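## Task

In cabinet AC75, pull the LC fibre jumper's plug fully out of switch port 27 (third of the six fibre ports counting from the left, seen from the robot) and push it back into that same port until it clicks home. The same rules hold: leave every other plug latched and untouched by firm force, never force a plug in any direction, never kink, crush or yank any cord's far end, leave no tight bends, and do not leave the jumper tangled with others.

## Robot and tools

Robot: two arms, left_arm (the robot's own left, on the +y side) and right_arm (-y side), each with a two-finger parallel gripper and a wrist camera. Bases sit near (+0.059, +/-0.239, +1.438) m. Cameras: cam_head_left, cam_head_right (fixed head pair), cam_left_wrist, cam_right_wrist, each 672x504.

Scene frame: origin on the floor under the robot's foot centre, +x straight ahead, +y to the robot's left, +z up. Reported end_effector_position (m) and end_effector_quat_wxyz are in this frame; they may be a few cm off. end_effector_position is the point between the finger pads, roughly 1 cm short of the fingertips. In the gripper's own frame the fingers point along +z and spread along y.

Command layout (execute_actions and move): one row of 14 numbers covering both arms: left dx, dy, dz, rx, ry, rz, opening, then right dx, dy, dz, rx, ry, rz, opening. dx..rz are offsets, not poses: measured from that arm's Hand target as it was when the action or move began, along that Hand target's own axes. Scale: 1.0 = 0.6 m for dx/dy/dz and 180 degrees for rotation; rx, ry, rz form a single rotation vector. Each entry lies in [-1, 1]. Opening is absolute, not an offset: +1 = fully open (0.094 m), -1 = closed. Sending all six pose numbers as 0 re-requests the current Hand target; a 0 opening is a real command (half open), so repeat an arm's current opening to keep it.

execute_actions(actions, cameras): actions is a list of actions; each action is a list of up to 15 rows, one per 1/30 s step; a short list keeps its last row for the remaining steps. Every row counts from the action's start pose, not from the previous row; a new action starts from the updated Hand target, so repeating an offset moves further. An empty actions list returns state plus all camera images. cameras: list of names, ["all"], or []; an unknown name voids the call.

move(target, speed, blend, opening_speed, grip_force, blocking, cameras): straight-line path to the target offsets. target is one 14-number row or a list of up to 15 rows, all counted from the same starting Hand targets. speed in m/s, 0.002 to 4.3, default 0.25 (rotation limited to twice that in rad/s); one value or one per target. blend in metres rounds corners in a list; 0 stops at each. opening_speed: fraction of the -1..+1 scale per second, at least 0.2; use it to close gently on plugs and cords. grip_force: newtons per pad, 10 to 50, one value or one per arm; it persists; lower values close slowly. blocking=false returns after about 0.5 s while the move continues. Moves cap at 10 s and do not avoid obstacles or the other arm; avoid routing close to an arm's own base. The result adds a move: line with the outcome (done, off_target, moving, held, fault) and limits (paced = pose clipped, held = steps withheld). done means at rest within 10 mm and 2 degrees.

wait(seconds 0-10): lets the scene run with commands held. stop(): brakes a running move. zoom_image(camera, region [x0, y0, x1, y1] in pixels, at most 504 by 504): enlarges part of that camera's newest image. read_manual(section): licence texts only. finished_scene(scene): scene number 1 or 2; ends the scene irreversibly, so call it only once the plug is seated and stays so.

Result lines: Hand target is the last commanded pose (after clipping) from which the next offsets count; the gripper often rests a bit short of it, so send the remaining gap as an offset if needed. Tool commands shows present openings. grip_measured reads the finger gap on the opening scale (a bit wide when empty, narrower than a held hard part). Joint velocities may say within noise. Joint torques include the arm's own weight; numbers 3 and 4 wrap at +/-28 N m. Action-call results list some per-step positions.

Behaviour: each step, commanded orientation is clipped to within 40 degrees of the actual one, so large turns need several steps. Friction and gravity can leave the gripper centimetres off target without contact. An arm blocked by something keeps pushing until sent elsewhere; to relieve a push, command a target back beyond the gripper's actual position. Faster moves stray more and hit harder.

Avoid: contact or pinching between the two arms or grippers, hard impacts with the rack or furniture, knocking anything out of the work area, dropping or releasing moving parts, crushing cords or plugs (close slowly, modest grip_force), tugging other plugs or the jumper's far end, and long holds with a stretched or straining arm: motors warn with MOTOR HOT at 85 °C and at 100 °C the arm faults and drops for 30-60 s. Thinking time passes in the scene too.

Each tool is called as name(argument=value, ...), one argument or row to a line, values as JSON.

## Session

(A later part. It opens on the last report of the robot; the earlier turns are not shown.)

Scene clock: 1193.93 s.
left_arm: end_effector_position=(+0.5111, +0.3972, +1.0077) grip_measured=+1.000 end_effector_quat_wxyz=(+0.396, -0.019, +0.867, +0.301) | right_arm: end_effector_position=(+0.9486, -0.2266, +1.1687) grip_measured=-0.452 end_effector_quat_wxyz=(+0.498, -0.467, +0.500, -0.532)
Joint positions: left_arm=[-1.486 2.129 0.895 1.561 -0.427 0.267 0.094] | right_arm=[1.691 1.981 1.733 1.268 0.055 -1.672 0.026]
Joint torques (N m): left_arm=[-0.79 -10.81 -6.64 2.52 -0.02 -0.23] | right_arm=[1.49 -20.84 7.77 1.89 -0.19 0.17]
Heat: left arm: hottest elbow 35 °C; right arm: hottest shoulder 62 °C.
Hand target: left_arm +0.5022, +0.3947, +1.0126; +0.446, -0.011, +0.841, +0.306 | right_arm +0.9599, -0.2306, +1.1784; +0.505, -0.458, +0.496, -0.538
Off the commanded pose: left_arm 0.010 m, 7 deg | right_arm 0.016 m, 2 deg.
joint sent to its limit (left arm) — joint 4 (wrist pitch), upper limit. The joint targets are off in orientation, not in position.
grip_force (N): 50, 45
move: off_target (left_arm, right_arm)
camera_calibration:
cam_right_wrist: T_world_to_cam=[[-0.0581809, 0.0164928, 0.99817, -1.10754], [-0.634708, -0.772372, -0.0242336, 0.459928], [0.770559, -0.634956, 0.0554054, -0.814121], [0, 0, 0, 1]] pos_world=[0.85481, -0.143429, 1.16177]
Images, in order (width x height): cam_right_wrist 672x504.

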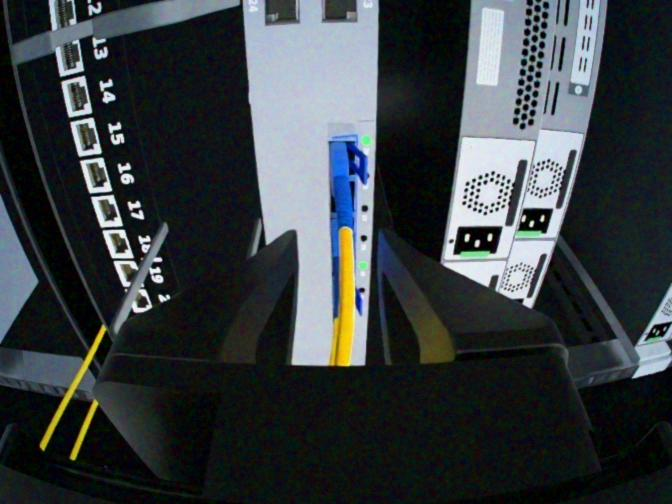

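move(
  target=[0,0,0,0,0,0,1,0,0,0,0,0,0,-0.98],
  opening_speed=0.3,
  grip_force=[50,50],
)

move(
  target=[
    [0,0,0,0,0,0,1,-0.0015,-0.0010,0.0200,0,0,0,-0.98],
    [0,0,0,0,0,0,1,-0.0030,-0.0025,0.0380,0.003,0,0,-0.98],
  ],
  speed=0.03,
  blend=[0.002,0],
  cameras=["cam_right_wrist"],
)

zoom_image(
  camera="cam_right_wrist",
  region=[280, 160, 400, 280],
)

Scene clock: 1219.77 s.
left_arm: end_effector_position=(+0.5111, +0.3972, +1.0077) grip_measured=+1.000 end_effector_quat_wxyz=(+0.396, -0.019, +0.867, +0.301) | right_arm: end_effector_position=(+0.9488, -0.2266, +1.1688) grip_measured=-0.924 end_effector_quat_wxyz=(+0.498, -0.467, +0.500, -0.532)
Joint positions: left_arm=[-1.486 2.129 0.895 1.561 -0.427 0.267 0.094] | right_arm=[1.691 1.981 1.734 1.268 0.055 -1.672 0.004]
Joint torques (N m): left_arm=[-1.2 -11.11 -6.61 2.44 -0.02 -0.24] | right_arm=[1.26 -21.13 7.76 1.89 -0.18 0.15]
Heat: left arm: hottest elbow 35 °C; right arm: hottest shoulder 57 °C.
Hand target: left_arm +0.5022, +0.3947, +1.0126; +0.446, -0.011, +0.841, +0.306 | right_arm +0.9599, -0.2306, +1.1785; +0.505, -0.458, +0.496, -0.538
Off the commanded pose: left_arm 0.010 m, 7 deg | right_arm 0.015 m, 2 deg.
joint sent to its limit (left arm) — joint 4 (wrist pitch), upper limit. The joint targets are off in orientation, not in position.
move: off_target (left_arm, right_arm)

Scene clock: 1220.77 s.
left_arm: end_effector_position=(+0.5111, +0.3972, +1.0077) grip_measured=+1.000 end_effector_quat_wxyz=(+0.396, -0.019, +0.867, +0.301) | right_arm: end_effector_position=(+0.9501, -0.2265, +1.1682) grip_measured=-0.924 end_effector_quat_wxyz=(+0.498, -0.467, +0.500, -0.533)
Joint positions: left_arm=[-1.486 2.129 0.895 1.561 -0.427 0.267 0.094] | right_arm=[1.691 1.985 1.741 1.266 0.055 -1.672 0.004]
Joint torques (N m): left_arm=[-0.79 -11.05 -6.58 2.55 -0.02 -0.24] | right_arm=[1.73 -20.25 12.68 0.32 -0.22 0.13]
Heat: left arm: hottest elbow 35 °C; right arm: hottest shoulder 57 °C.
Hand target: left_arm +0.5022, +0.3947, +1.0126; +0.446, -0.011, +0.841, +0.306 | right_arm +0.9825, -0.2304, +1.1819; +0.507, -0.456, +0.493, -0.540
Off the commanded pose: left_arm 0.010 m, 7 deg | right_arm 0.035 m, 2 deg.
joint sent to its limit (left arm) — joint 4 (wrist pitch), upper limit. The joint targets are off in orientation, not in position.
move: off_target (left_arm, right_arm)
camera_calibration:
cam_right_wrist: T_world_to_cam=[[-0.0595958, 0.0165107, 0.998086, -1.10554], [-0.634749, -0.77231, -0.025125, 0.462086], [0.770417, -0.635031, 0.0565066, -0.816426], [0, 0, 0, 1]] pos_world=[0.856411, -0.143329, 1.16117]
Images, in order (width x height): cam_right_wrist 672x504.

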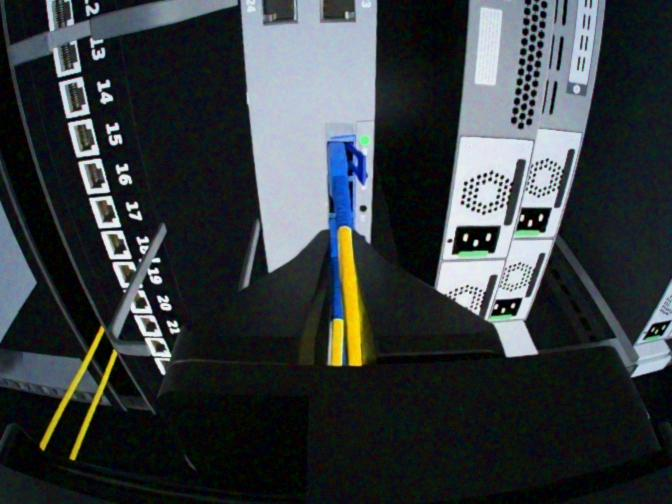

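Scaled by 4.200 from the camera's 672x504 image, which has a finer 960x720 frame.

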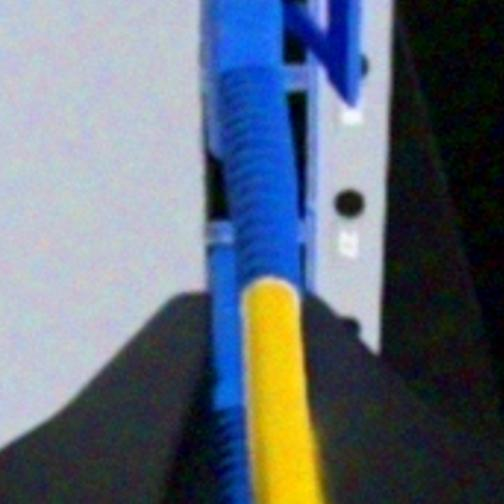

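move(
  target=[0,0,0,0,0,0,1,-0.0007,-0.0020,0.0085,0.001,0,0,-0.98],
  speed=0.03,
)

move(
  target=[0,0,0,0,0,0,1,-0.0007,-0.0020,0.0085,0.001,0,0,-0.98],
  speed=0.03,
  cameras=["cam_right_wrist"],
)

zoom_image(
  camera="cam_right_wrist",
  region=[280, 160, 400, 280],
)

Scene clock: 1227.07 s.
left_arm: end_effector_position=(+0.5111, +0.3972, +1.0077) grip_measured=+1.000 end_effector_quat_wxyz=(+0.396, -0.019, +0.867, +0.301) | right_arm: end_effector_position=(+0.9506, -0.2266, +1.1687) grip_measured=-0.924 end_effector_quat_wxyz=(+0.499, -0.467, +0.500, -0.533)
Joint positions: left_arm=[-1.486 2.129 0.895 1.561 -0.427 0.267 0.094] | right_arm=[1.691 1.985 1.743 1.266 0.056 -1.673 0.004]
Joint torques (N m): left_arm=[-1.44 -10.93 -6.57 2.56 -0.01 -0.26] | right_arm=[1.49 -20.37 13.59 0.01 -0.23 0.15]
Heat: left arm: hottest elbow 35 °C; right arm: hottest shoulder 56 °C.
Hand target: left_arm +0.5022, +0.3947, +1.0126; +0.446, -0.011, +0.841, +0.306 | right_arm +0.9876, -0.2304, +1.1837; +0.508, -0.455, +0.493, -0.541
Off the commanded pose: left_arm 0.010 m, 7 deg | right_arm 0.040 m, 2 deg.
joint sent to its limit (left arm) — joint 4 (wrist pitch), upper limit. The joint targets are off in orientation, not in position.
move: off_target (left_arm, right_arm)

Scene clock: 1227.77 s.
left_arm: end_effector_position=(+0.5111, +0.3972, +1.0077) grip_measured=+1.000 end_effector_quat_wxyz=(+0.396, -0.019, +0.867, +0.301) | right_arm: end_effector_position=(+0.9508, -0.2267, +1.1686) grip_measured=-0.924 end_effector_quat_wxyz=(+0.498, -0.467, +0.499, -0.534)
Joint positions: left_arm=[-1.486 2.129 0.895 1.561 -0.427 0.267 0.094] | right_arm=[1.691 1.985 1.744 1.266 0.056 -1.674 0.004]
Joint torques (N m): left_arm=[-0.73 -11.22 -6.61 2.51 0 -0.25] | right_arm=[1.61 -20.31 14.38 -0.28 -0.23 0.14]
Heat: left arm: hottest elbow 35 °C; right arm: hottest shoulder 56 °C.
Hand target: left_arm +0.5022, +0.3947, +1.0126; +0.446, -0.011, +0.841, +0.306 | right_arm +0.9924, -0.2303, +1.1851; +0.509, -0.454, +0.492, -0.541
Off the commanded pose: left_arm 0.010 m, 7 deg | right_arm 0.045 m, 2 deg.
joint sent to its limit (left arm) — joint 4 (wrist pitch), upper limit. The joint targets are off in orientation, not in position.
move: off_target (left_arm, right_arm)
camera_calibration:
cam_right_wrist: T_world_to_cam=[[-0.0613497, 0.01804, 0.997953, -1.10372], [-0.635575, -0.771631, -0.0251236, 0.463259], [0.769598, -0.635815, 0.0588051, -0.819117], [0, 0, 0, 1]] pos_world=[0.857113, -0.143431, 1.16127]
Images, in order (width x height): cam_right_wrist 672x504.

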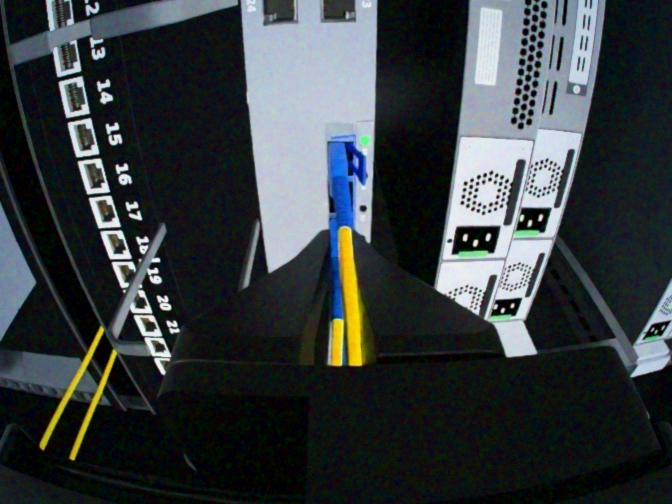

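Scaled by 4.200 from the camera's 672x504 image, which has a finer 960x720 frame.

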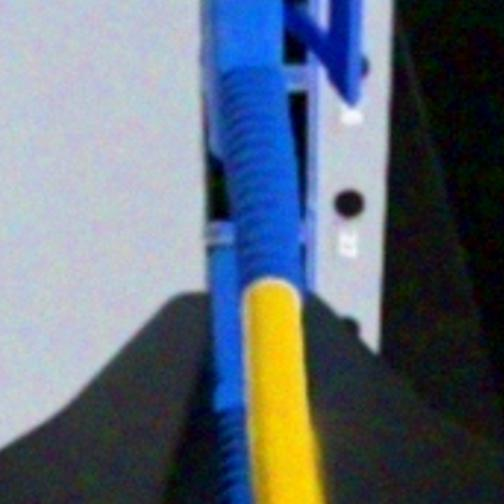

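execute_actions(
  actions=[],
  cameras=["cam_right_wrist"],
)

zoom_image(
  camera="cam_right_wrist",
  region=[280, 160, 400, 280],
)

Scene clock: 1261.67 s.
left_arm: end_effector_position=(+0.5111, +0.3972, +1.0077) grip_measured=+1.000 end_effector_quat_wxyz=(+0.396, -0.019, +0.867, +0.301) | right_arm: end_effector_position=(+0.9508, -0.2267, +1.1686) grip_measured=-0.924 end_effector_quat_wxyz=(+0.498, -0.467, +0.499, -0.534)
Joint positions: left_arm=[-1.486 2.129 0.895 1.561 -0.427 0.267 0.094] | right_arm=[1.691 1.985 1.744 1.266 0.056 -1.674 0.004]
Joint velocities: within noise
Joint torques (N m): left_arm=[-0.85 -11.63 -6.63 2.4 -0.03 -0.25] | right_arm=[1.67 -20.42 14.43 -0.25 -0.25 0.17]
Heat: left arm: hottest elbow 35 °C; right arm: hottest elbow 59 °C.
Hand target: left_arm +0.5022, +0.3947, +1.0126; +0.446, -0.011, +0.841, +0.306 | right_arm +0.9924, -0.2303, +1.1851; +0.508, -0.454, +0.492, -0.541
Tool commands: left_gripper/opening=+1.0 right_gripper/opening=-0.98
Off the commanded pose: left_arm 0.010 m, 7 deg | right_arm 0.045 m, 2 deg.
camera_calibration:
cam_right_wrist: T_world_to_cam=[[-0.0613117, 0.0183977, 0.997949, -1.1037], [-0.635587, -0.77163, -0.0248237, 0.462921], [0.769591, -0.635806, 0.0590033, -0.81934], [0, 0, 0, 1]] pos_world=[0.857113, -0.143431, 1.16127]
Images, in order (width x height): cam_right_wrist 672x504.

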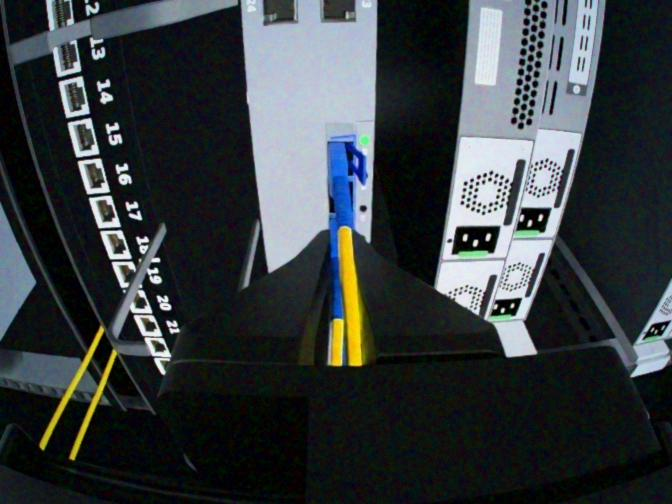

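Scaled by 4.200 from the camera's 672x504 image, which has a finer 960x720 frame.

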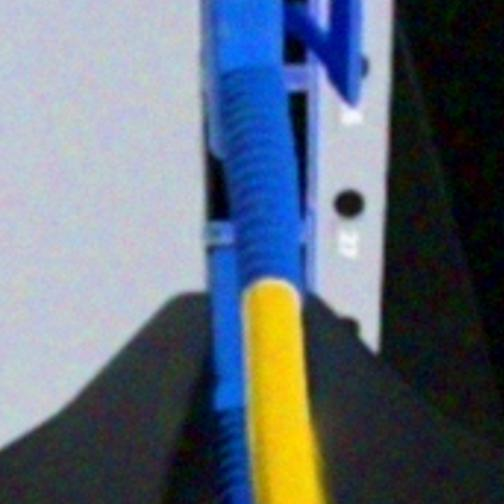

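move(
  target=[
    [0,0,0,0,0,0,1, 0,-0.01,0,0,0,0,-0.98],
    [0,0,0,0,0,0,1, 0,0.008,0.005,0,0,0,-0.98],
    [0,0,0,0,0,0,1, 0,-0.005,0.005,0.003,0,0,-0.98],
  ],
  speed=0.02,
  cameras=["cam_right_wrist"],
)

zoom_image(
  camera="cam_right_wrist",
  region=[280, 160, 400, 280],
)

Scene clock: 1273.53 s.
left_arm: end_effector_position=(+0.5111, +0.3972, +1.0077) grip_measured=+1.000 end_effector_quat_wxyz=(+0.396, -0.019, +0.867, +0.301) | right_arm: end_effector_position=(+0.9518, -0.2268, +1.1688) grip_measured=-0.924 end_effector_quat_wxyz=(+0.499, -0.466, +0.497, -0.537)
Joint positions: left_arm=[-1.486 2.129 0.895 1.561 -0.427 0.267 0.094] | right_arm=[1.691 1.991 1.752 1.27 0.056 -1.678 0.004]
Joint torques (N m): left_arm=[-1.26 -11.28 -6.68 2.39 -0.04 -0.23] | right_arm=[1.49 -21.01 14.28 -0.23 -0.3 0.2]
Heat: left arm: hottest elbow 35 °C; right arm: hottest elbow 60 °C.
Hand target: left_arm +0.5022, +0.3947, +1.0126; +0.446, -0.011, +0.841, +0.306 | right_arm +0.9951, -0.2305, +1.1887; +0.511, -0.452, +0.489, -0.544
Off the commanded pose: left_arm 0.010 m, 7 deg | right_arm 0.048 m, 2 deg.
joint sent to its limit (left arm) — joint 4 (wrist pitch), upper limit. The joint targets are off in orientation, not in position.
move: off_target (left_arm, right_arm)
camera_calibration:
cam_right_wrist: T_world_to_cam=[[-0.0685593, 0.0227136, 0.997388, -1.09534], [-0.636459, -0.770865, -0.0261945, 0.466114], [0.768257, -0.636593, 0.0673063, -0.828829], [0, 0, 0, 1]] pos_world=[0.858321, -0.143436, 1.16047]
Images, in order (width x height): cam_right_wrist 672x504.

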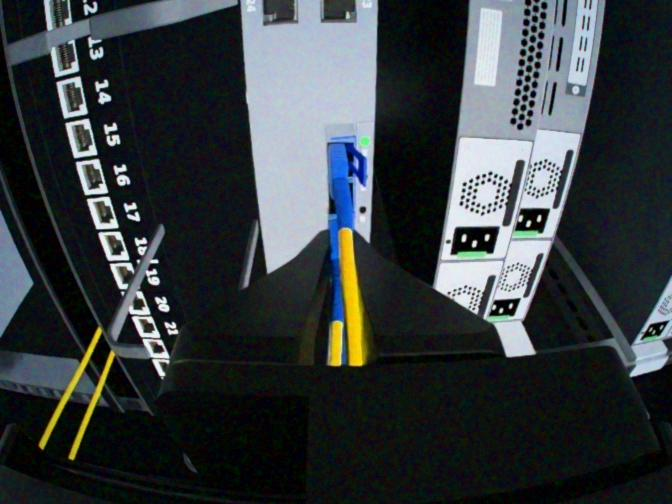

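Scaled by 4.200 from the camera's 672x504 image, which has a finer 960x720 frame.

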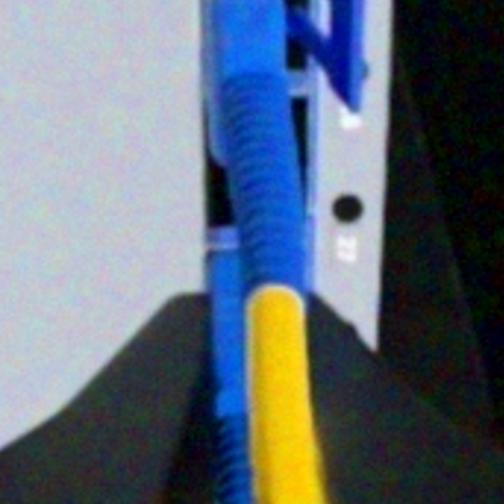

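move(
  target=[
    [0,0,0,0,0,0,1, 0,0,0,0,0,0,-0.9],
    [0,0,0,0,0,0,1, 0,0,0,0,0,0,-0.86],
  ],
  speed=0.02,
  cameras=["cam_right_wrist"],
)

zoom_image(
  camera="cam_right_wrist",
  region=[280, 160, 400, 280],
)

Scene clock: 1293.23 s.
left_arm: end_effector_position=(+0.5111, +0.3972, +1.0077) grip_measured=+1.000 end_effector_quat_wxyz=(+0.396, -0.019, +0.867, +0.301) | right_arm: end_effector_position=(+0.9569, -0.2268, +1.1686) grip_measured=-0.861 end_effector_quat_wxyz=(+0.499, -0.465, +0.496, -0.537)
Joint positions: left_arm=[-1.486 2.129 0.895 1.561 -0.427 0.267 0.094] | right_arm=[1.691 1.998 1.774 1.258 0.056 -1.678 0.007]
Joint torques (N m): left_arm=[-0.91 -11.46 -6.6 2.48 -0.02 -0.25] | right_arm=[1.85 -21.3 13.38 -0.03 -0.31 0.19]
Heat: left arm: hottest elbow 35 °C; right arm: hottest elbow 57 °C.
Hand target: left_arm +0.5022, +0.3947, +1.0126; +0.446, -0.011, +0.841, +0.306 | right_arm +0.9951, -0.2305, +1.1885; +0.511, -0.452, +0.489, -0.544
Off the commanded pose: left_arm 0.010 m, 7 deg | right_arm 0.043 m, 2 deg.
joint sent to its limit (left arm) — joint 4 (wrist pitch), upper limit. The joint targets are off in orientation, not in position.
move: off_target (left_arm, right_arm); target 2's new opening was sent with right_arm's hand 0.046 m and 2 deg from that target
camera_calibration:
cam_right_wrist: T_world_to_cam=[[-0.0704335, 0.0223442, 0.997266, -1.09288], [-0.636557, -0.770732, -0.0276892, 0.471189], [0.768006, -0.636767, 0.0685087, -0.833925], [0, 0, 0, 1]] pos_world=[0.863423, -0.143436, 1.16007]
Images, in order (width x height): cam_right_wrist 672x504.

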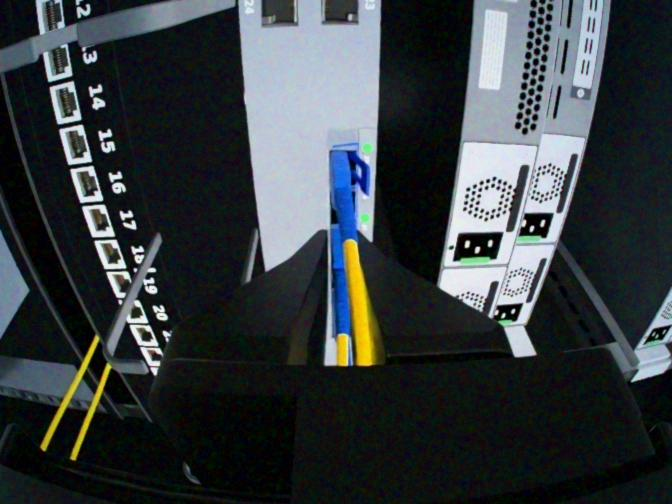

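Scaled by 4.200 from the camera's 672x504 image, which has a finer 960x720 frame.

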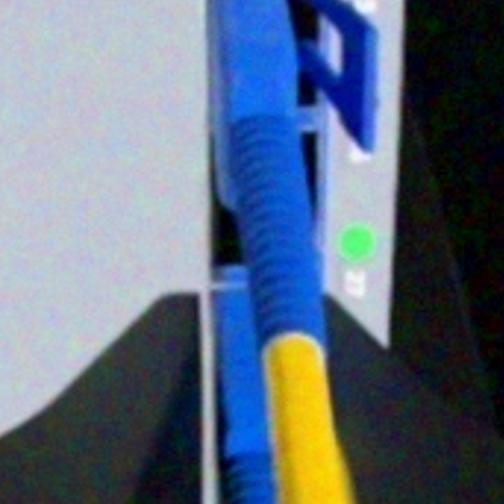

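move(
  target=[
    [0,0,0,0,0,0,1, 0,0,0,0,0,0,-0.8],
    [0,0,0,0,0.008,0,1, 0,0,-0.005,0.006,0,0,-0.72],
    [0,0,0,0,0.0,0,1, 0,-0.002,-0.008,0.012,0,0,-0.6],
  ],
  speed=0.02,
  cameras=["cam_right_wrist"],
)

zoom_image(
  camera="cam_right_wrist",
  region=[280, 160, 400, 280],
)

Scene clock: 1309.40 s.
left_arm: end_effector_position=(+0.5111, +0.3972, +1.0077) grip_measured=+1.000 end_effector_quat_wxyz=(+0.396, -0.019, +0.867, +0.301) | right_arm: end_effector_position=(+0.9568, -0.2265, +1.1657) grip_measured=-0.721 end_effector_quat_wxyz=(+0.505, -0.457, +0.490, -0.544)
Joint positions: left_arm=[-1.486 2.129 0.895 1.561 -0.427 0.267 0.094] | right_arm=[1.691 2.023 1.801 1.282 0.056 -1.678 0.013]
Joint torques (N m): left_arm=[-1.2 -11.22 -6.58 2.43 -0.03 -0.26] | right_arm=[1.49 -21.66 12.31 0.59 -0.43 0.18]
Heat: left arm: hottest elbow 35 °C; right arm: hottest shoulder 57 °C.
Hand target: left_arm +0.5022, +0.3947, +1.0126; +0.446, -0.011, +0.841, +0.306 | right_arm +0.9903, -0.2302, +1.1892; +0.519, -0.442, +0.479, -0.553
Tool commands: left_gripper/opening=+1.0 right_gripper/opening=-0.72
Off the commanded pose: left_arm 0.010 m, 7 deg | right_arm 0.041 m, 3 deg.
joint sent to its limit (left arm) — joint 4 (wrist pitch), upper limit. The joint targets are off in orientation, not in position.
move: off_target (left_arm, right_arm; path cut at 10 s); path passed 2 of 3 targets; target 3's new opening was not sent; target 2's new opening was sent with right_arm's hand 0.041 m and 3 deg from that target
camera_calibration:
cam_right_wrist: T_world_to_cam=[[-0.096493, 0.0223518, 0.995083, -1.06245], [-0.637556, -0.769115, -0.0445476, 0.492334], [0.764337, -0.63872, 0.0884647, -0.853653], [0, 0, 0, 1]] pos_world=[0.86385, -0.142836, 1.15468]
Images, in order (width x height): cam_right_wrist 672x504.

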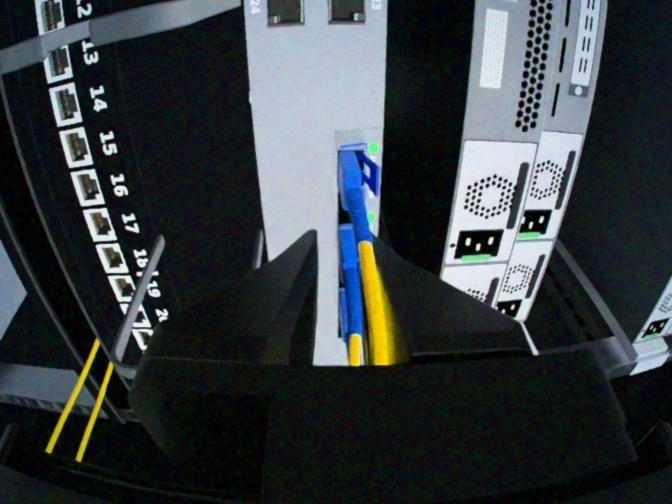

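Scaled by 4.200 from the camera's 672x504 image, which has a finer 960x720 frame.

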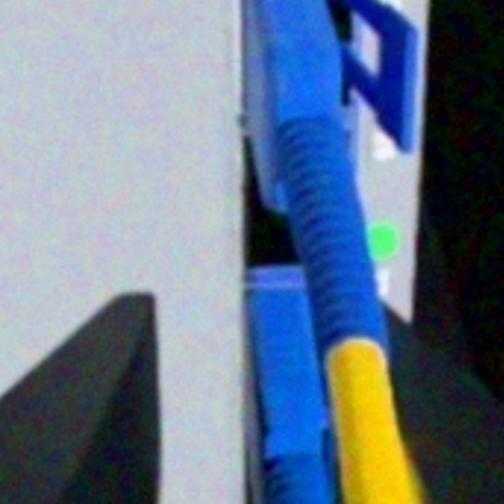

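move(
  target=[
    [0,0,0,0,0,0,1, 0,-0.014,-0.012,0.008,0,0,-0.6],
    [0,0,0,0,0,0,1, 0,-0.018,-0.022,0.01,0,0,-0.45],
  ],
  speed=0.03,
  cameras=["cam_right_wrist"],
)

zoom_image(
  camera="cam_right_wrist",
  region=[280, 160, 400, 280],
)

Scene clock: 1319.77 s.
left_arm: end_effector_position=(+0.5111, +0.3972, +1.0077) grip_measured=+1.000 end_effector_quat_wxyz=(+0.396, -0.019, +0.867, +0.301) | right_arm: end_effector_position=(+0.9608, -0.2261, +1.1710) grip_measured=-0.453 end_effector_quat_wxyz=(+0.510, -0.453, +0.484, -0.547)
Joint positions: left_arm=[-1.486 2.129 0.895 1.561 -0.427 0.267 0.094] | right_arm=[1.691 2.026 1.816 1.289 0.051 -1.678 0.026]
Joint torques (N m): left_arm=[-0.85 -10.93 -6.67 2.47 -0.01 -0.25] | right_arm=[2.2 -22.24 8.02 2.67 -0.3 0.14]
Heat: left arm: hottest elbow 35 °C; right arm: hottest shoulder 57 °C.
Hand target: left_arm +0.5022, +0.3947, +1.0126; +0.446, -0.011, +0.841, +0.306 | right_arm +0.9756, -0.2291, +1.1980; +0.526, -0.434, +0.470, -0.560
Off the commanded pose: left_arm 0.010 m, 7 deg | right_arm 0.031 m, 4 deg.
joint sent to its limit (left arm) — joint 4 (wrist pitch), upper limit. The joint targets are off in orientation, not in position.
move: off_target (left_arm, right_arm); target 2's new opening was sent with right_arm's hand 0.039 m and 5 deg from that target
camera_calibration:
cam_right_wrist: T_world_to_cam=[[-0.115667, 0.0226395, 0.99303, -1.04661], [-0.633677, -0.771552, -0.05622, 0.504735], [0.764902, -0.635763, 0.103589, -0.874477], [0, 0, 0, 1]] pos_world=[0.867669, -0.142836, 1.15828]
Images, in order (width x height): cam_right_wrist 672x504.

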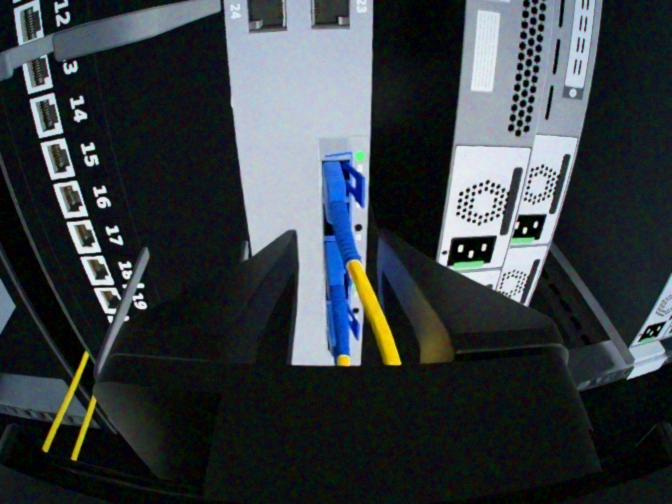

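Scaled by 4.200 from the camera's 672x504 image, which has a finer 960x720 frame.

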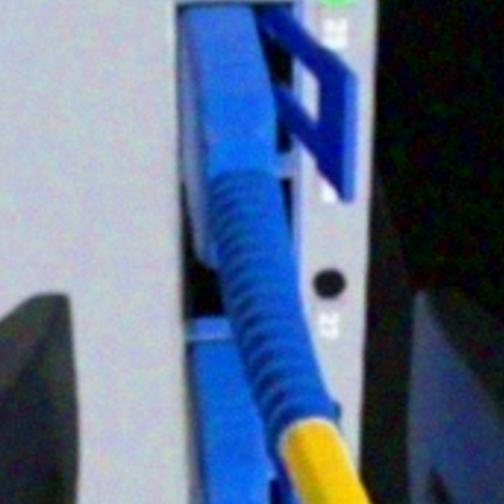

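zoom_image(
  camera="cam_right_wrist",
  region=[270, 130, 420, 380],
)

execute_actions(
  actions=[],
  cameras=["cam_head_left", "cam_head_right"],
)

zoom_image(
  camera="cam_head_left",
  region=[300, 270, 440, 380],
)

Scaled by 2.016 from the camera's 672x504 image, which has a finer 960x720 frame.

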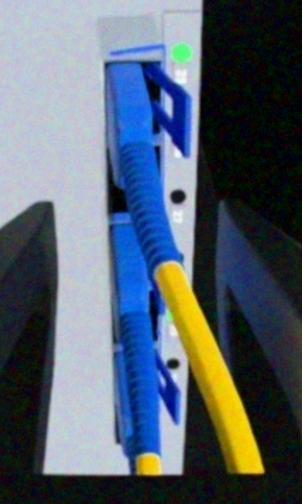

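Scene clock: 1328.50 s.
left_arm: end_effector_position=(+0.5111, +0.3972, +1.0077) grip_measured=+1.000 end_effector_quat_wxyz=(+0.396, -0.019, +0.867, +0.301) | right_arm: end_effector_position=(+0.9608, -0.2261, +1.1710) grip_measured=-0.452 end_effector_quat_wxyz=(+0.510, -0.453, +0.484, -0.547)
Joint positions: left_arm=[-1.486 2.129 0.895 1.561 -0.427 0.267 0.094] | right_arm=[1.691 2.026 1.816 1.289 0.051 -1.678 0.026]
Joint velocities: within noise
Joint torques (N m): left_arm=[-1.14 -11.11 -6.67 2.58 -0.02 -0.28] | right_arm=[1.79 -22.59 8.08 2.69 -0.33 0.14]
Heat: left arm: hottest elbow 35 °C; right arm: hottest shoulder 57 °C.
Hand target: left_arm +0.5022, +0.3947, +1.0126; +0.446, -0.011, +0.841, +0.306 | right_arm +0.9756, -0.2291, +1.1980; +0.526, -0.434, +0.470, -0.560
Tool commands: left_gripper/opening=+1.0 right_gripper/opening=-0.45
Off the commanded pose: left_arm 0.010 m, 7 deg | right_arm 0.031 m, 4 deg.
Images, in order (width x height): cam_head_left 672x504, cam_head_right 672x504.

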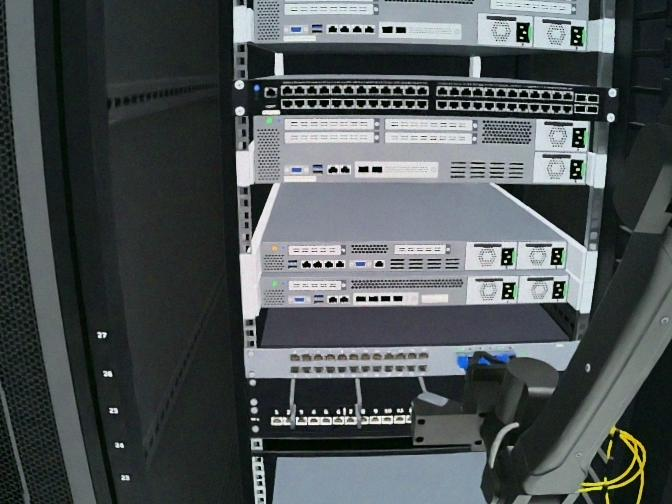

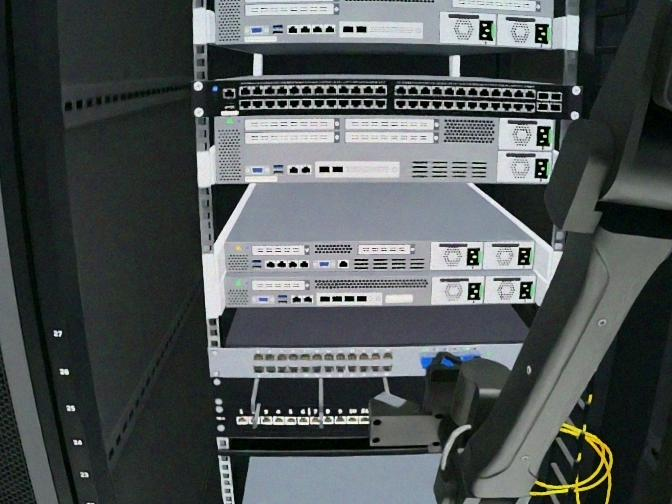

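Scaled by 3.600 from the camera's 672x504 image, which has a finer 960x720 frame.

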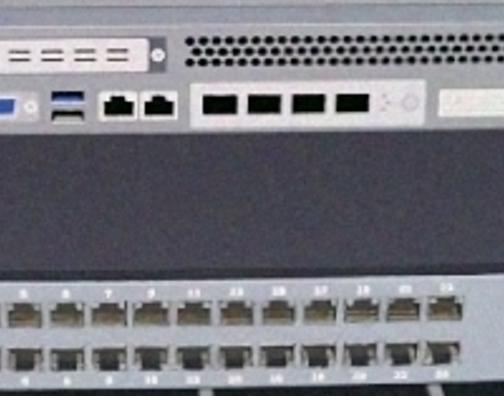

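move(
  target=[
    [0,0,0,0,0,0,1, 0.0065,-0.0033,-0.073,-0.030,0,0,-0.5],
    [0,0,0,0,0,0,1, 0.0042,0.0285,-0.0238,-0.030,0,0,-0.5],
  ],
  speed=0.04,
  cameras=["cam_right_wrist"],
)

zoom_image(
  camera="cam_right_wrist",
  region=[270, 130, 420, 380],
)

Scene clock: 1379.17 s.
left_arm: end_effector_position=(+0.5111, +0.3972, +1.0077) grip_measured=+1.000 end_effector_quat_wxyz=(+0.396, -0.019, +0.867, +0.301) | right_arm: end_effector_position=(+0.9535, -0.2261, +1.1699) grip_measured=-0.498 end_effector_quat_wxyz=(+0.499, -0.468, +0.499, -0.532)
Joint positions: left_arm=[-1.486 2.129 0.895 1.561 -0.427 0.267 0.094] | right_arm=[1.691 1.984 1.75 1.256 0.052 -1.672 0.024]
Joint torques (N m): left_arm=[-1.2 -11.34 -6.63 2.41 -0.02 -0.25] | right_arm=[1.44 -20.95 7.9 1.85 -0.06 0.15]
Heat: left arm: hottest elbow 35 °C; right arm: hottest shoulder 59 °C.
Hand target: left_arm +0.5022, +0.3947, +1.0126; +0.446, -0.011, +0.841, +0.306 | right_arm +0.9646, -0.2307, +1.1787; +0.505, -0.458, +0.496, -0.538
Off the commanded pose: left_arm 0.010 m, 7 deg | right_arm 0.015 m, 1 deg.
joint sent to its limit (left arm) — joint 4 (wrist pitch), upper limit. The joint targets are off in orientation, not in position.
move: off_target (left_arm, right_arm)
camera_calibration:
cam_right_wrist: T_world_to_cam=[[-0.060422, 0.0161615, 0.998042, -1.10634], [-0.632119, -0.774444, -0.0257281, 0.46231], [0.772512, -0.632436, 0.0570095, -0.82086], [0, 0, 0, 1]] pos_world=[0.859512, -0.143228, 1.16287]
Images, in order (width x height): cam_right_wrist 672x504.

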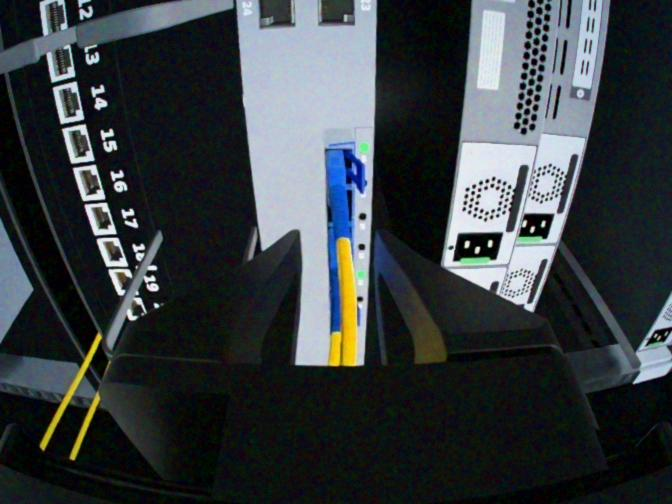

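Scaled by 2.016 from the camera's 672x504 image, which has a finer 960x720 frame.

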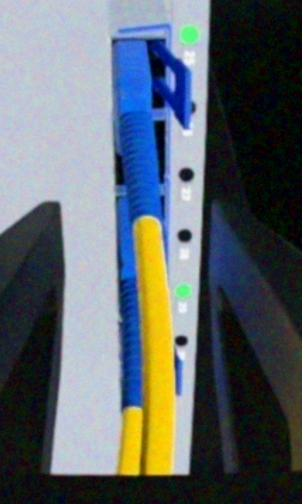

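move(
  target=[
    [0,0,0,0,0,0,1, 0,0,0,0,0,0,-0.84],
  ],
  speed=0.04,
  opening_speed=0.3,
)

move(
  target=[
    [0,0,0,0,0,0,1, 0,0,0,0,0,0,-0.96],
    [0,0,0,0,0,0,1, 0,0,0.02,0,0,0,-0.96],
    [0,0,0,0,0,0,1, 0,-0.002,0.04,0.002,0,0,-0.96],
  ],
  speed=0.02,
  cameras=["cam_right_wrist"],
)

zoom_image(
  camera="cam_right_wrist",
  region=[280, 160, 400, 280],
)

Scene clock: 1394.33 s.
left_arm: end_effector_position=(+0.5111, +0.3972, +1.0077) grip_measured=+1.000 end_effector_quat_wxyz=(+0.396, -0.019, +0.867, +0.301) | right_arm: end_effector_position=(+0.9535, -0.2261, +1.1699) grip_measured=-0.837 end_effector_quat_wxyz=(+0.499, -0.468, +0.499, -0.532)
Joint positions: left_arm=[-1.486 2.129 0.895 1.561 -0.427 0.267 0.094] | right_arm=[1.691 1.984 1.75 1.256 0.052 -1.672 0.008]
Joint torques (N m): left_arm=[-1.08 -11.16 -6.67 2.45 0 -0.23] | right_arm=[1.32 -21.07 7.94 1.8 -0.05 0.18]
Heat: left arm: hottest elbow 35 °C; right arm: hottest shoulder 59 °C.
Hand target: left_arm +0.5022, +0.3947, +1.0126; +0.446, -0.011, +0.841, +0.306 | right_arm +0.9646, -0.2307, +1.1787; +0.505, -0.458, +0.496, -0.538
Off the commanded pose: left_arm 0.010 m, 7 deg | right_arm 0.015 m, 1 deg.
joint sent to its limit (left arm) — joint 4 (wrist pitch), upper limit. The joint targets are off in orientation, not in position.
move: off_target (left_arm, right_arm)

Scene clock: 1396.87 s.
left_arm: end_effector_position=(+0.5111, +0.3972, +1.0077) grip_measured=+1.000 end_effector_quat_wxyz=(+0.396, -0.019, +0.867, +0.301) | right_arm: end_effector_position=(+0.9550, -0.2262, +1.1686) grip_measured=-0.915 end_effector_quat_wxyz=(+0.498, -0.468, +0.500, -0.531)
Joint positions: left_arm=[-1.486 2.129 0.895 1.561 -0.427 0.267 0.094] | right_arm=[1.691 1.987 1.757 1.25 0.053 -1.672 0.004]
Joint torques (N m): left_arm=[-0.97 -11.4 -6.65 2.39 -0.01 -0.26] | right_arm=[1.49 -20.66 13.2 0.23 -0.15 0.17]
Heat: left arm: hottest elbow 35 °C; right arm: hottest shoulder 59 °C.
Hand target: left_arm +0.5022, +0.3947, +1.0126; +0.446, -0.011, +0.841, +0.306 | right_arm +0.9883, -0.2324, +1.1818; +0.506, -0.457, +0.494, -0.539
Off the commanded pose: left_arm 0.010 m, 7 deg | right_arm 0.037 m, 2 deg.
joint sent to its limit (left arm) — joint 4 (wrist pitch), upper limit. The joint targets are off in orientation, not in position.
move: off_target (left_arm, right_arm)
camera_calibration:
cam_right_wrist: T_world_to_cam=[[-0.0573096, 0.0165107, 0.99822, -1.10799], [-0.632892, -0.773882, -0.0235353, 0.461426], [0.772116, -0.633114, 0.0548003, -0.819144], [0, 0, 0, 1]] pos_world=[0.861009, -0.143229, 1.16177]
Images, in order (width x height): cam_right_wrist 672x504.

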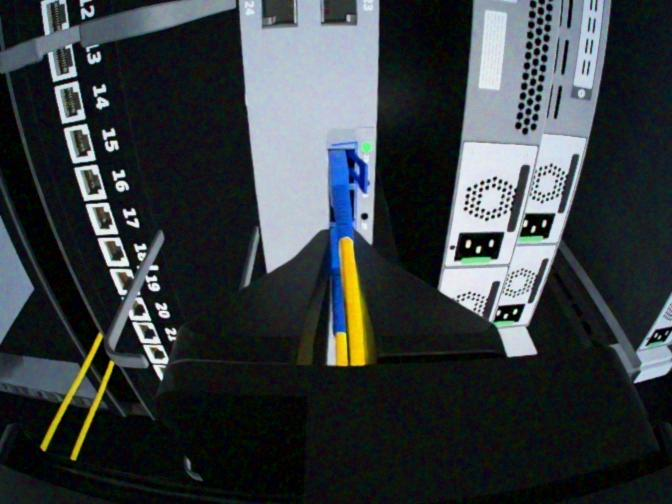

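Scaled by 4.200 from the camera's 672x504 image, which has a finer 960x720 frame.

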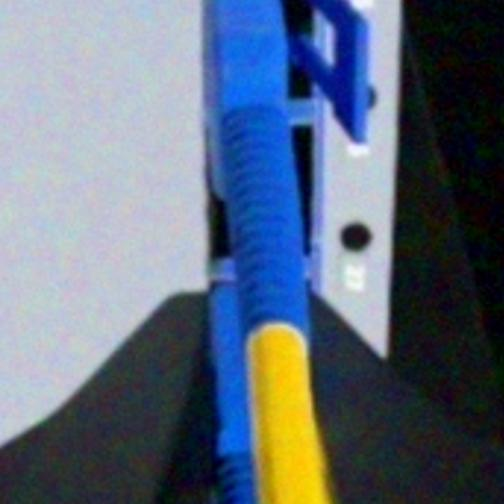

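move(
  target=[
    [0,0,0,0,0,0,1, 0,0,0.004,0.002,0,0,-0.89],
    [0,0,0,0,0,0,1, 0,0,0.006,0.003,0,0,-0.86],
  ],
  speed=0.02,
  cameras=["cam_right_wrist"],
)

zoom_image(
  camera="cam_right_wrist",
  region=[280, 160, 400, 280],
)

Scene clock: 1407.37 s.
left_arm: end_effector_position=(+0.5111, +0.3972, +1.0077) grip_measured=+1.000 end_effector_quat_wxyz=(+0.396, -0.019, +0.867, +0.301) | right_arm: end_effector_position=(+0.9559, -0.2262, +1.1682) grip_measured=-0.860 end_effector_quat_wxyz=(+0.501, -0.465, +0.497, -0.534)
Joint positions: left_arm=[-1.486 2.129 0.895 1.561 -0.427 0.267 0.094] | right_arm=[1.691 1.996 1.769 1.258 0.053 -1.672 0.007]
Joint torques (N m): left_arm=[-0.73 -11.52 -6.67 2.59 0.02 -0.24] | right_arm=[1.26 -20.54 13.55 -0.06 -0.19 0.16]
Heat: left arm: hottest elbow 35 °C; right arm: hottest shoulder 60 °C.
Hand target: left_arm +0.5022, +0.3947, +1.0126; +0.446, -0.011, +0.841, +0.306 | right_arm +0.9919, -0.2327, +1.1823; +0.509, -0.454, +0.492, -0.542
Off the commanded pose: left_arm 0.010 m, 7 deg | right_arm 0.039 m, 2 deg.
joint sent to its limit (left arm) — joint 4 (wrist pitch), upper limit. The joint targets are off in orientation, not in position.
move: off_target (left_arm, right_arm); target 2's new opening was sent with right_arm's hand 0.039 m and 2 deg from that target
camera_calibration:
cam_right_wrist: T_world_to_cam=[[-0.0682373, 0.0166703, 0.99753, -1.09629], [-0.633397, -0.77323, -0.0304064, 0.470675], [0.770813, -0.633907, 0.063322, -0.828741], [0, 0, 0, 1]] pos_world=[0.86212, -0.143129, 1.16037]
Images, in order (width x height): cam_right_wrist 672x504.

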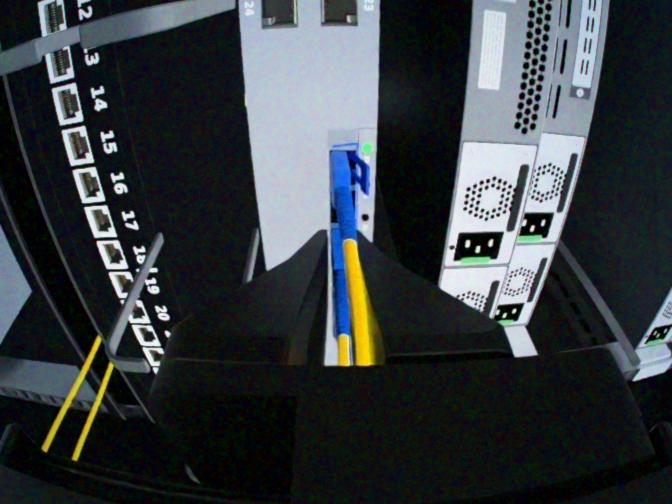

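Scaled by 4.200 from the camera's 672x504 image, which has a finer 960x720 frame.

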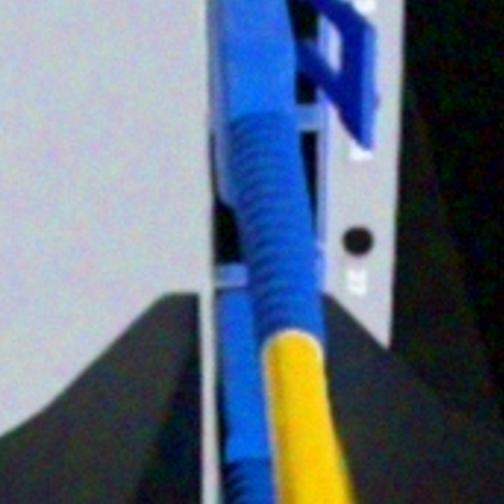

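move(
  target=[
    [0,0,0,0,0,0,1, 0,-0.006,0.006,0.001,0,0,-0.86],
    [0,0,0,0,0,0,1, 0,-0.008,0.014,0.002,0,0,-0.86],
  ],
  speed=0.02,
  cameras=["cam_right_wrist"],
)

zoom_image(
  camera="cam_right_wrist",
  region=[280, 160, 400, 280],
)

Scene clock: 1419.47 s.
left_arm: end_effector_position=(+0.5111, +0.3972, +1.0077) grip_measured=+1.000 end_effector_quat_wxyz=(+0.396, -0.019, +0.867, +0.301) | right_arm: end_effector_position=(+0.9563, -0.2262, +1.1687) grip_measured=-0.860 end_effector_quat_wxyz=(+0.501, -0.465, +0.497, -0.535)
Joint positions: left_arm=[-1.486 2.129 0.895 1.561 -0.427 0.267 0.094] | right_arm=[1.691 1.996 1.771 1.258 0.053 -1.672 0.007]
Joint torques (N m): left_arm=[-1.32 -11.34 -6.64 2.4 0 -0.25] | right_arm=[1.32 -20.84 14.39 -0.4 -0.23 0.18]
Heat: left arm: hottest elbow 35 °C; right arm: hottest shoulder 60 °C.
Hand target: left_arm +0.5022, +0.3947, +1.0126; +0.446, -0.011, +0.841, +0.306 | right_arm +0.9997, -0.2333, +1.1879; +0.510, -0.453, +0.490, -0.543
Off the commanded pose: left_arm 0.010 m, 7 deg | right_arm 0.048 m, 2 deg.
joint sent to its limit (left arm) — joint 4 (wrist pitch), upper limit. The joint targets are off in orientation, not in position.
move: off_target (left_arm, right_arm)
camera_calibration:
cam_right_wrist: T_world_to_cam=[[-0.0700834, 0.0166508, 0.997402, -1.09482], [-0.633555, -0.773052, -0.0316119, 0.4725], [0.770517, -0.634124, 0.0647273, -0.830477], [0, 0, 0, 1]] pos_world=[0.862522, -0.143129, 1.16067]
Images, in order (width x height): cam_right_wrist 672x504.

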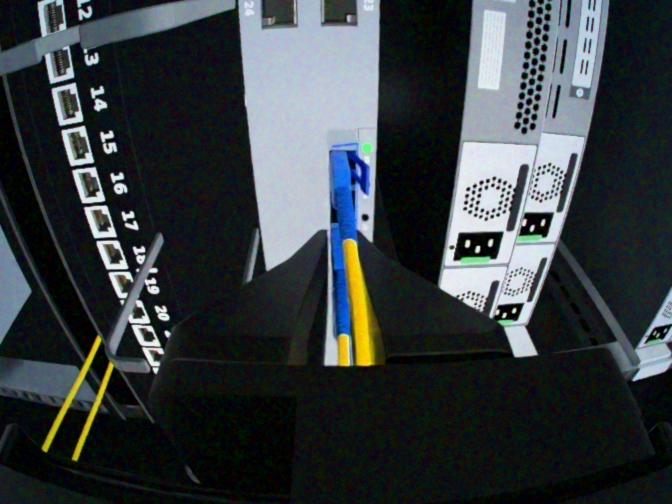

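Scaled by 4.200 from the camera's 672x504 image, which has a finer 960x720 frame.

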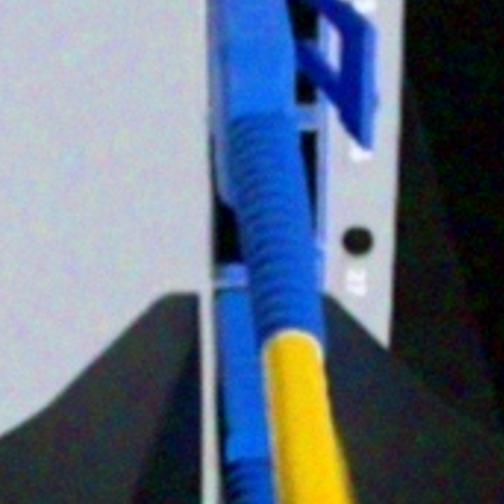

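move(
  target=[
    [0,0,0,0,0,0,1, 0,0,-0.035,-0.0067,0,0,-0.86],
    [0,0,0,0,0,0,1, 0.0023,-0.0192,-0.1115,-0.0067,0,0,-0.5],
    [0,0,0,0,0,0,1, 0,0.0084,-0.0657,-0.0067,0,0,-0.5],
  ],
  speed=0.04,
)

move(
  target=[
    [0,0,0,0,0,0,1, 0,0,0,0,0,0,-0.86],
  ],
  opening_speed=0.3,
  cameras=["cam_right_wrist"],
)

zoom_image(
  camera="cam_right_wrist",
  region=[280, 160, 400, 280],
)

Scene clock: 1450.57 s.
left_arm: end_effector_position=(+0.5111, +0.3972, +1.0077) grip_measured=+1.000 end_effector_quat_wxyz=(+0.396, -0.019, +0.867, +0.301) | right_arm: end_effector_position=(+0.9498, -0.2263, +1.1694) grip_measured=-0.502 end_effector_quat_wxyz=(+0.499, -0.467, +0.499, -0.532)
Joint positions: left_arm=[-1.486 2.129 0.895 1.561 -0.427 0.267 0.094] | right_arm=[1.691 1.981 1.737 1.266 0.053 -1.672 0.023]
Joint torques (N m): left_arm=[-0.91 -10.93 -6.65 2.52 -0.03 -0.26] | right_arm=[1.61 -21.01 7.94 1.91 -0.1 0.16]
Heat: left arm: hottest elbow 35 °C; right arm: hottest shoulder 61 °C.
Hand target: left_arm +0.5022, +0.3947, +1.0126; +0.446, -0.011, +0.841, +0.306 | right_arm +0.9612, -0.2305, +1.1786; +0.505, -0.458, +0.496, -0.538
Off the commanded pose: left_arm 0.010 m, 7 deg | right_arm 0.015 m, 2 deg.
joint sent to its limit (left arm) — joint 4 (wrist pitch), upper limit. The joint targets are off in orientation, not in position.
move: off_target (left_arm, right_arm); target 2's new opening was sent with right_arm's hand 0.030 m and 3 deg from that target

Scene clock: 1452.07 s.
left_arm: end_effector_position=(+0.5111, +0.3972, +1.0077) grip_measured=+1.000 end_effector_quat_wxyz=(+0.396, -0.019, +0.867, +0.301) | right_arm: end_effector_position=(+0.9502, -0.2263, +1.1698) grip_measured=-0.857 end_effector_quat_wxyz=(+0.499, -0.467, +0.499, -0.532)
Joint positions: left_arm=[-1.486 2.129 0.895 1.561 -0.427 0.267 0.094] | right_arm=[1.691 1.981 1.738 1.266 0.053 -1.672 0.007]
Joint torques (N m): left_arm=[-1.14 -11.11 -6.57 2.5 -0.02 -0.24] | right_arm=[1.61 -21.01 7.88 1.88 -0.11 0.17]
Heat: left arm: hottest elbow 35 °C; right arm: hottest shoulder 61 °C.
Hand target: left_arm +0.5022, +0.3947, +1.0126; +0.446, -0.011, +0.841, +0.306 | right_arm +0.9612, -0.2305, +1.1786; +0.505, -0.458, +0.496, -0.538
Off the commanded pose: left_arm 0.010 m, 7 deg | right_arm 0.015 m, 1 deg.
joint sent to its limit (left arm) — joint 4 (wrist pitch), upper limit. The joint targets are off in orientation, not in position.
move: off_target (left_arm, right_arm)
camera_calibration:
cam_right_wrist: T_world_to_cam=[[-0.0610206, 0.0161253, 0.998006, -1.10579], [-0.633354, -0.773418, -0.0262283, 0.461991], [0.771453, -0.633692, 0.0574075, -0.818177], [0, 0, 0, 1]] pos_world=[0.856313, -0.143329, 1.16267]
Images, in order (width x height): cam_right_wrist 672x504.

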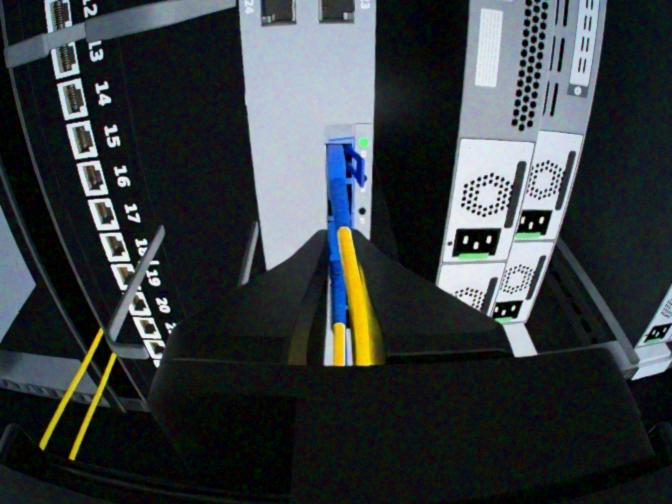

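Scaled by 4.200 from the camera's 672x504 image, which has a finer 960x720 frame.

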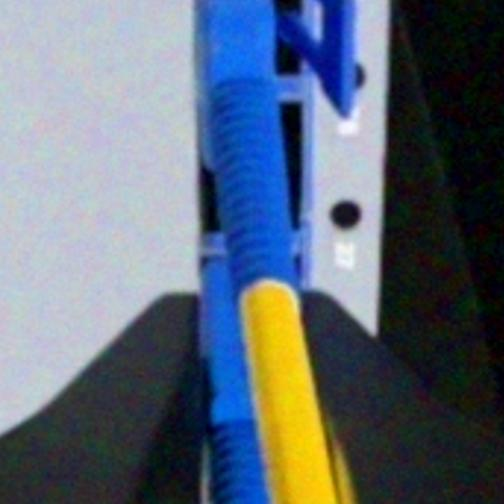

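move(
  target=[
    [0,0,0,0,0,0,1, 0,0,0.02,0.001,0,0,-0.86],
    [0,0,0,0,0,0,1, 0,-0.003,0.04,0.003,0,0,-0.86],
  ],
  speed=0.02,
  cameras=["cam_right_wrist"],
)

zoom_image(
  camera="cam_right_wrist",
  region=[280, 160, 400, 280],
)

Scene clock: 1462.73 s.
left_arm: end_effector_position=(+0.5111, +0.3972, +1.0077) grip_measured=+1.000 end_effector_quat_wxyz=(+0.396, -0.019, +0.867, +0.301) | right_arm: end_effector_position=(+0.9554, -0.2262, +1.1680) grip_measured=-0.858 end_effector_quat_wxyz=(+0.500, -0.467, +0.499, -0.533)
Joint positions: left_arm=[-1.486 2.129 0.895 1.561 -0.427 0.267 0.094] | right_arm=[1.691 1.992 1.764 1.253 0.053 -1.672 0.007]
Joint torques (N m): left_arm=[-0.85 -11.34 -6.65 2.45 -0.02 -0.25] | right_arm=[1.38 -20.84 12.11 0.51 -0.16 0.17]
Heat: left arm: hottest elbow 35 °C; right arm: hottest shoulder 60 °C.
Hand target: left_arm +0.5022, +0.3947, +1.0126; +0.446, -0.011, +0.841, +0.306 | right_arm +0.9848, -0.2322, +1.1825; +0.507, -0.456, +0.493, -0.540
Off the commanded pose: left_arm 0.010 m, 7 deg | right_arm 0.033 m, 2 deg.
joint sent to its limit (left arm) — joint 4 (wrist pitch), upper limit. The joint targets are off in orientation, not in position.
move: off_target (left_arm, right_arm)
camera_calibration:
cam_right_wrist: T_world_to_cam=[[-0.062516, 0.0162086, 0.997912, -1.10216], [-0.633438, -0.773318, -0.0271222, 0.466578], [0.771264, -0.633811, 0.0586119, -0.823283], [0, 0, 0, 1]] pos_world=[0.861614, -0.143129, 1.16077]
Images, in order (width x height): cam_right_wrist 672x504.

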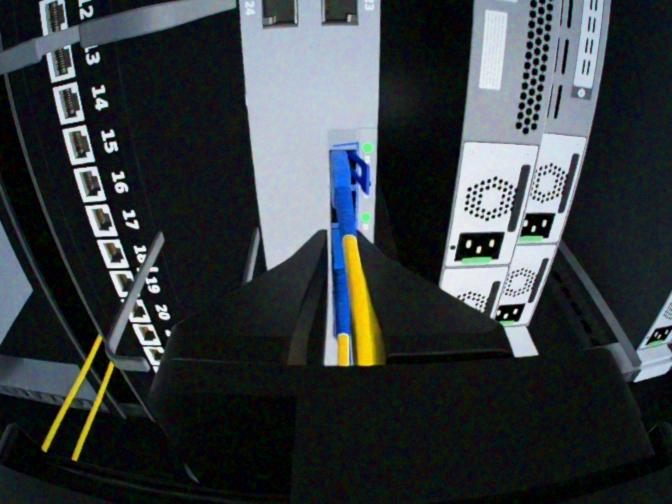

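Scaled by 4.200 from the camera's 672x504 image, which has a finer 960x720 frame.

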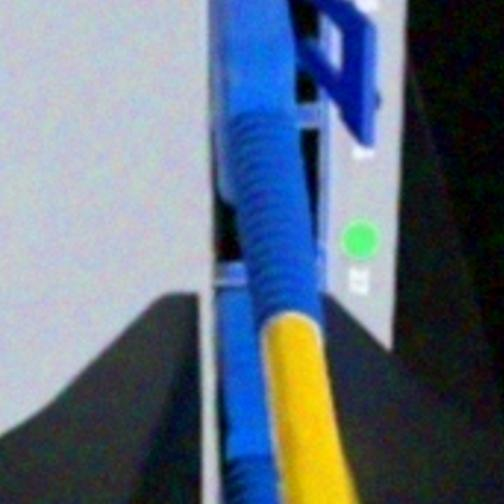

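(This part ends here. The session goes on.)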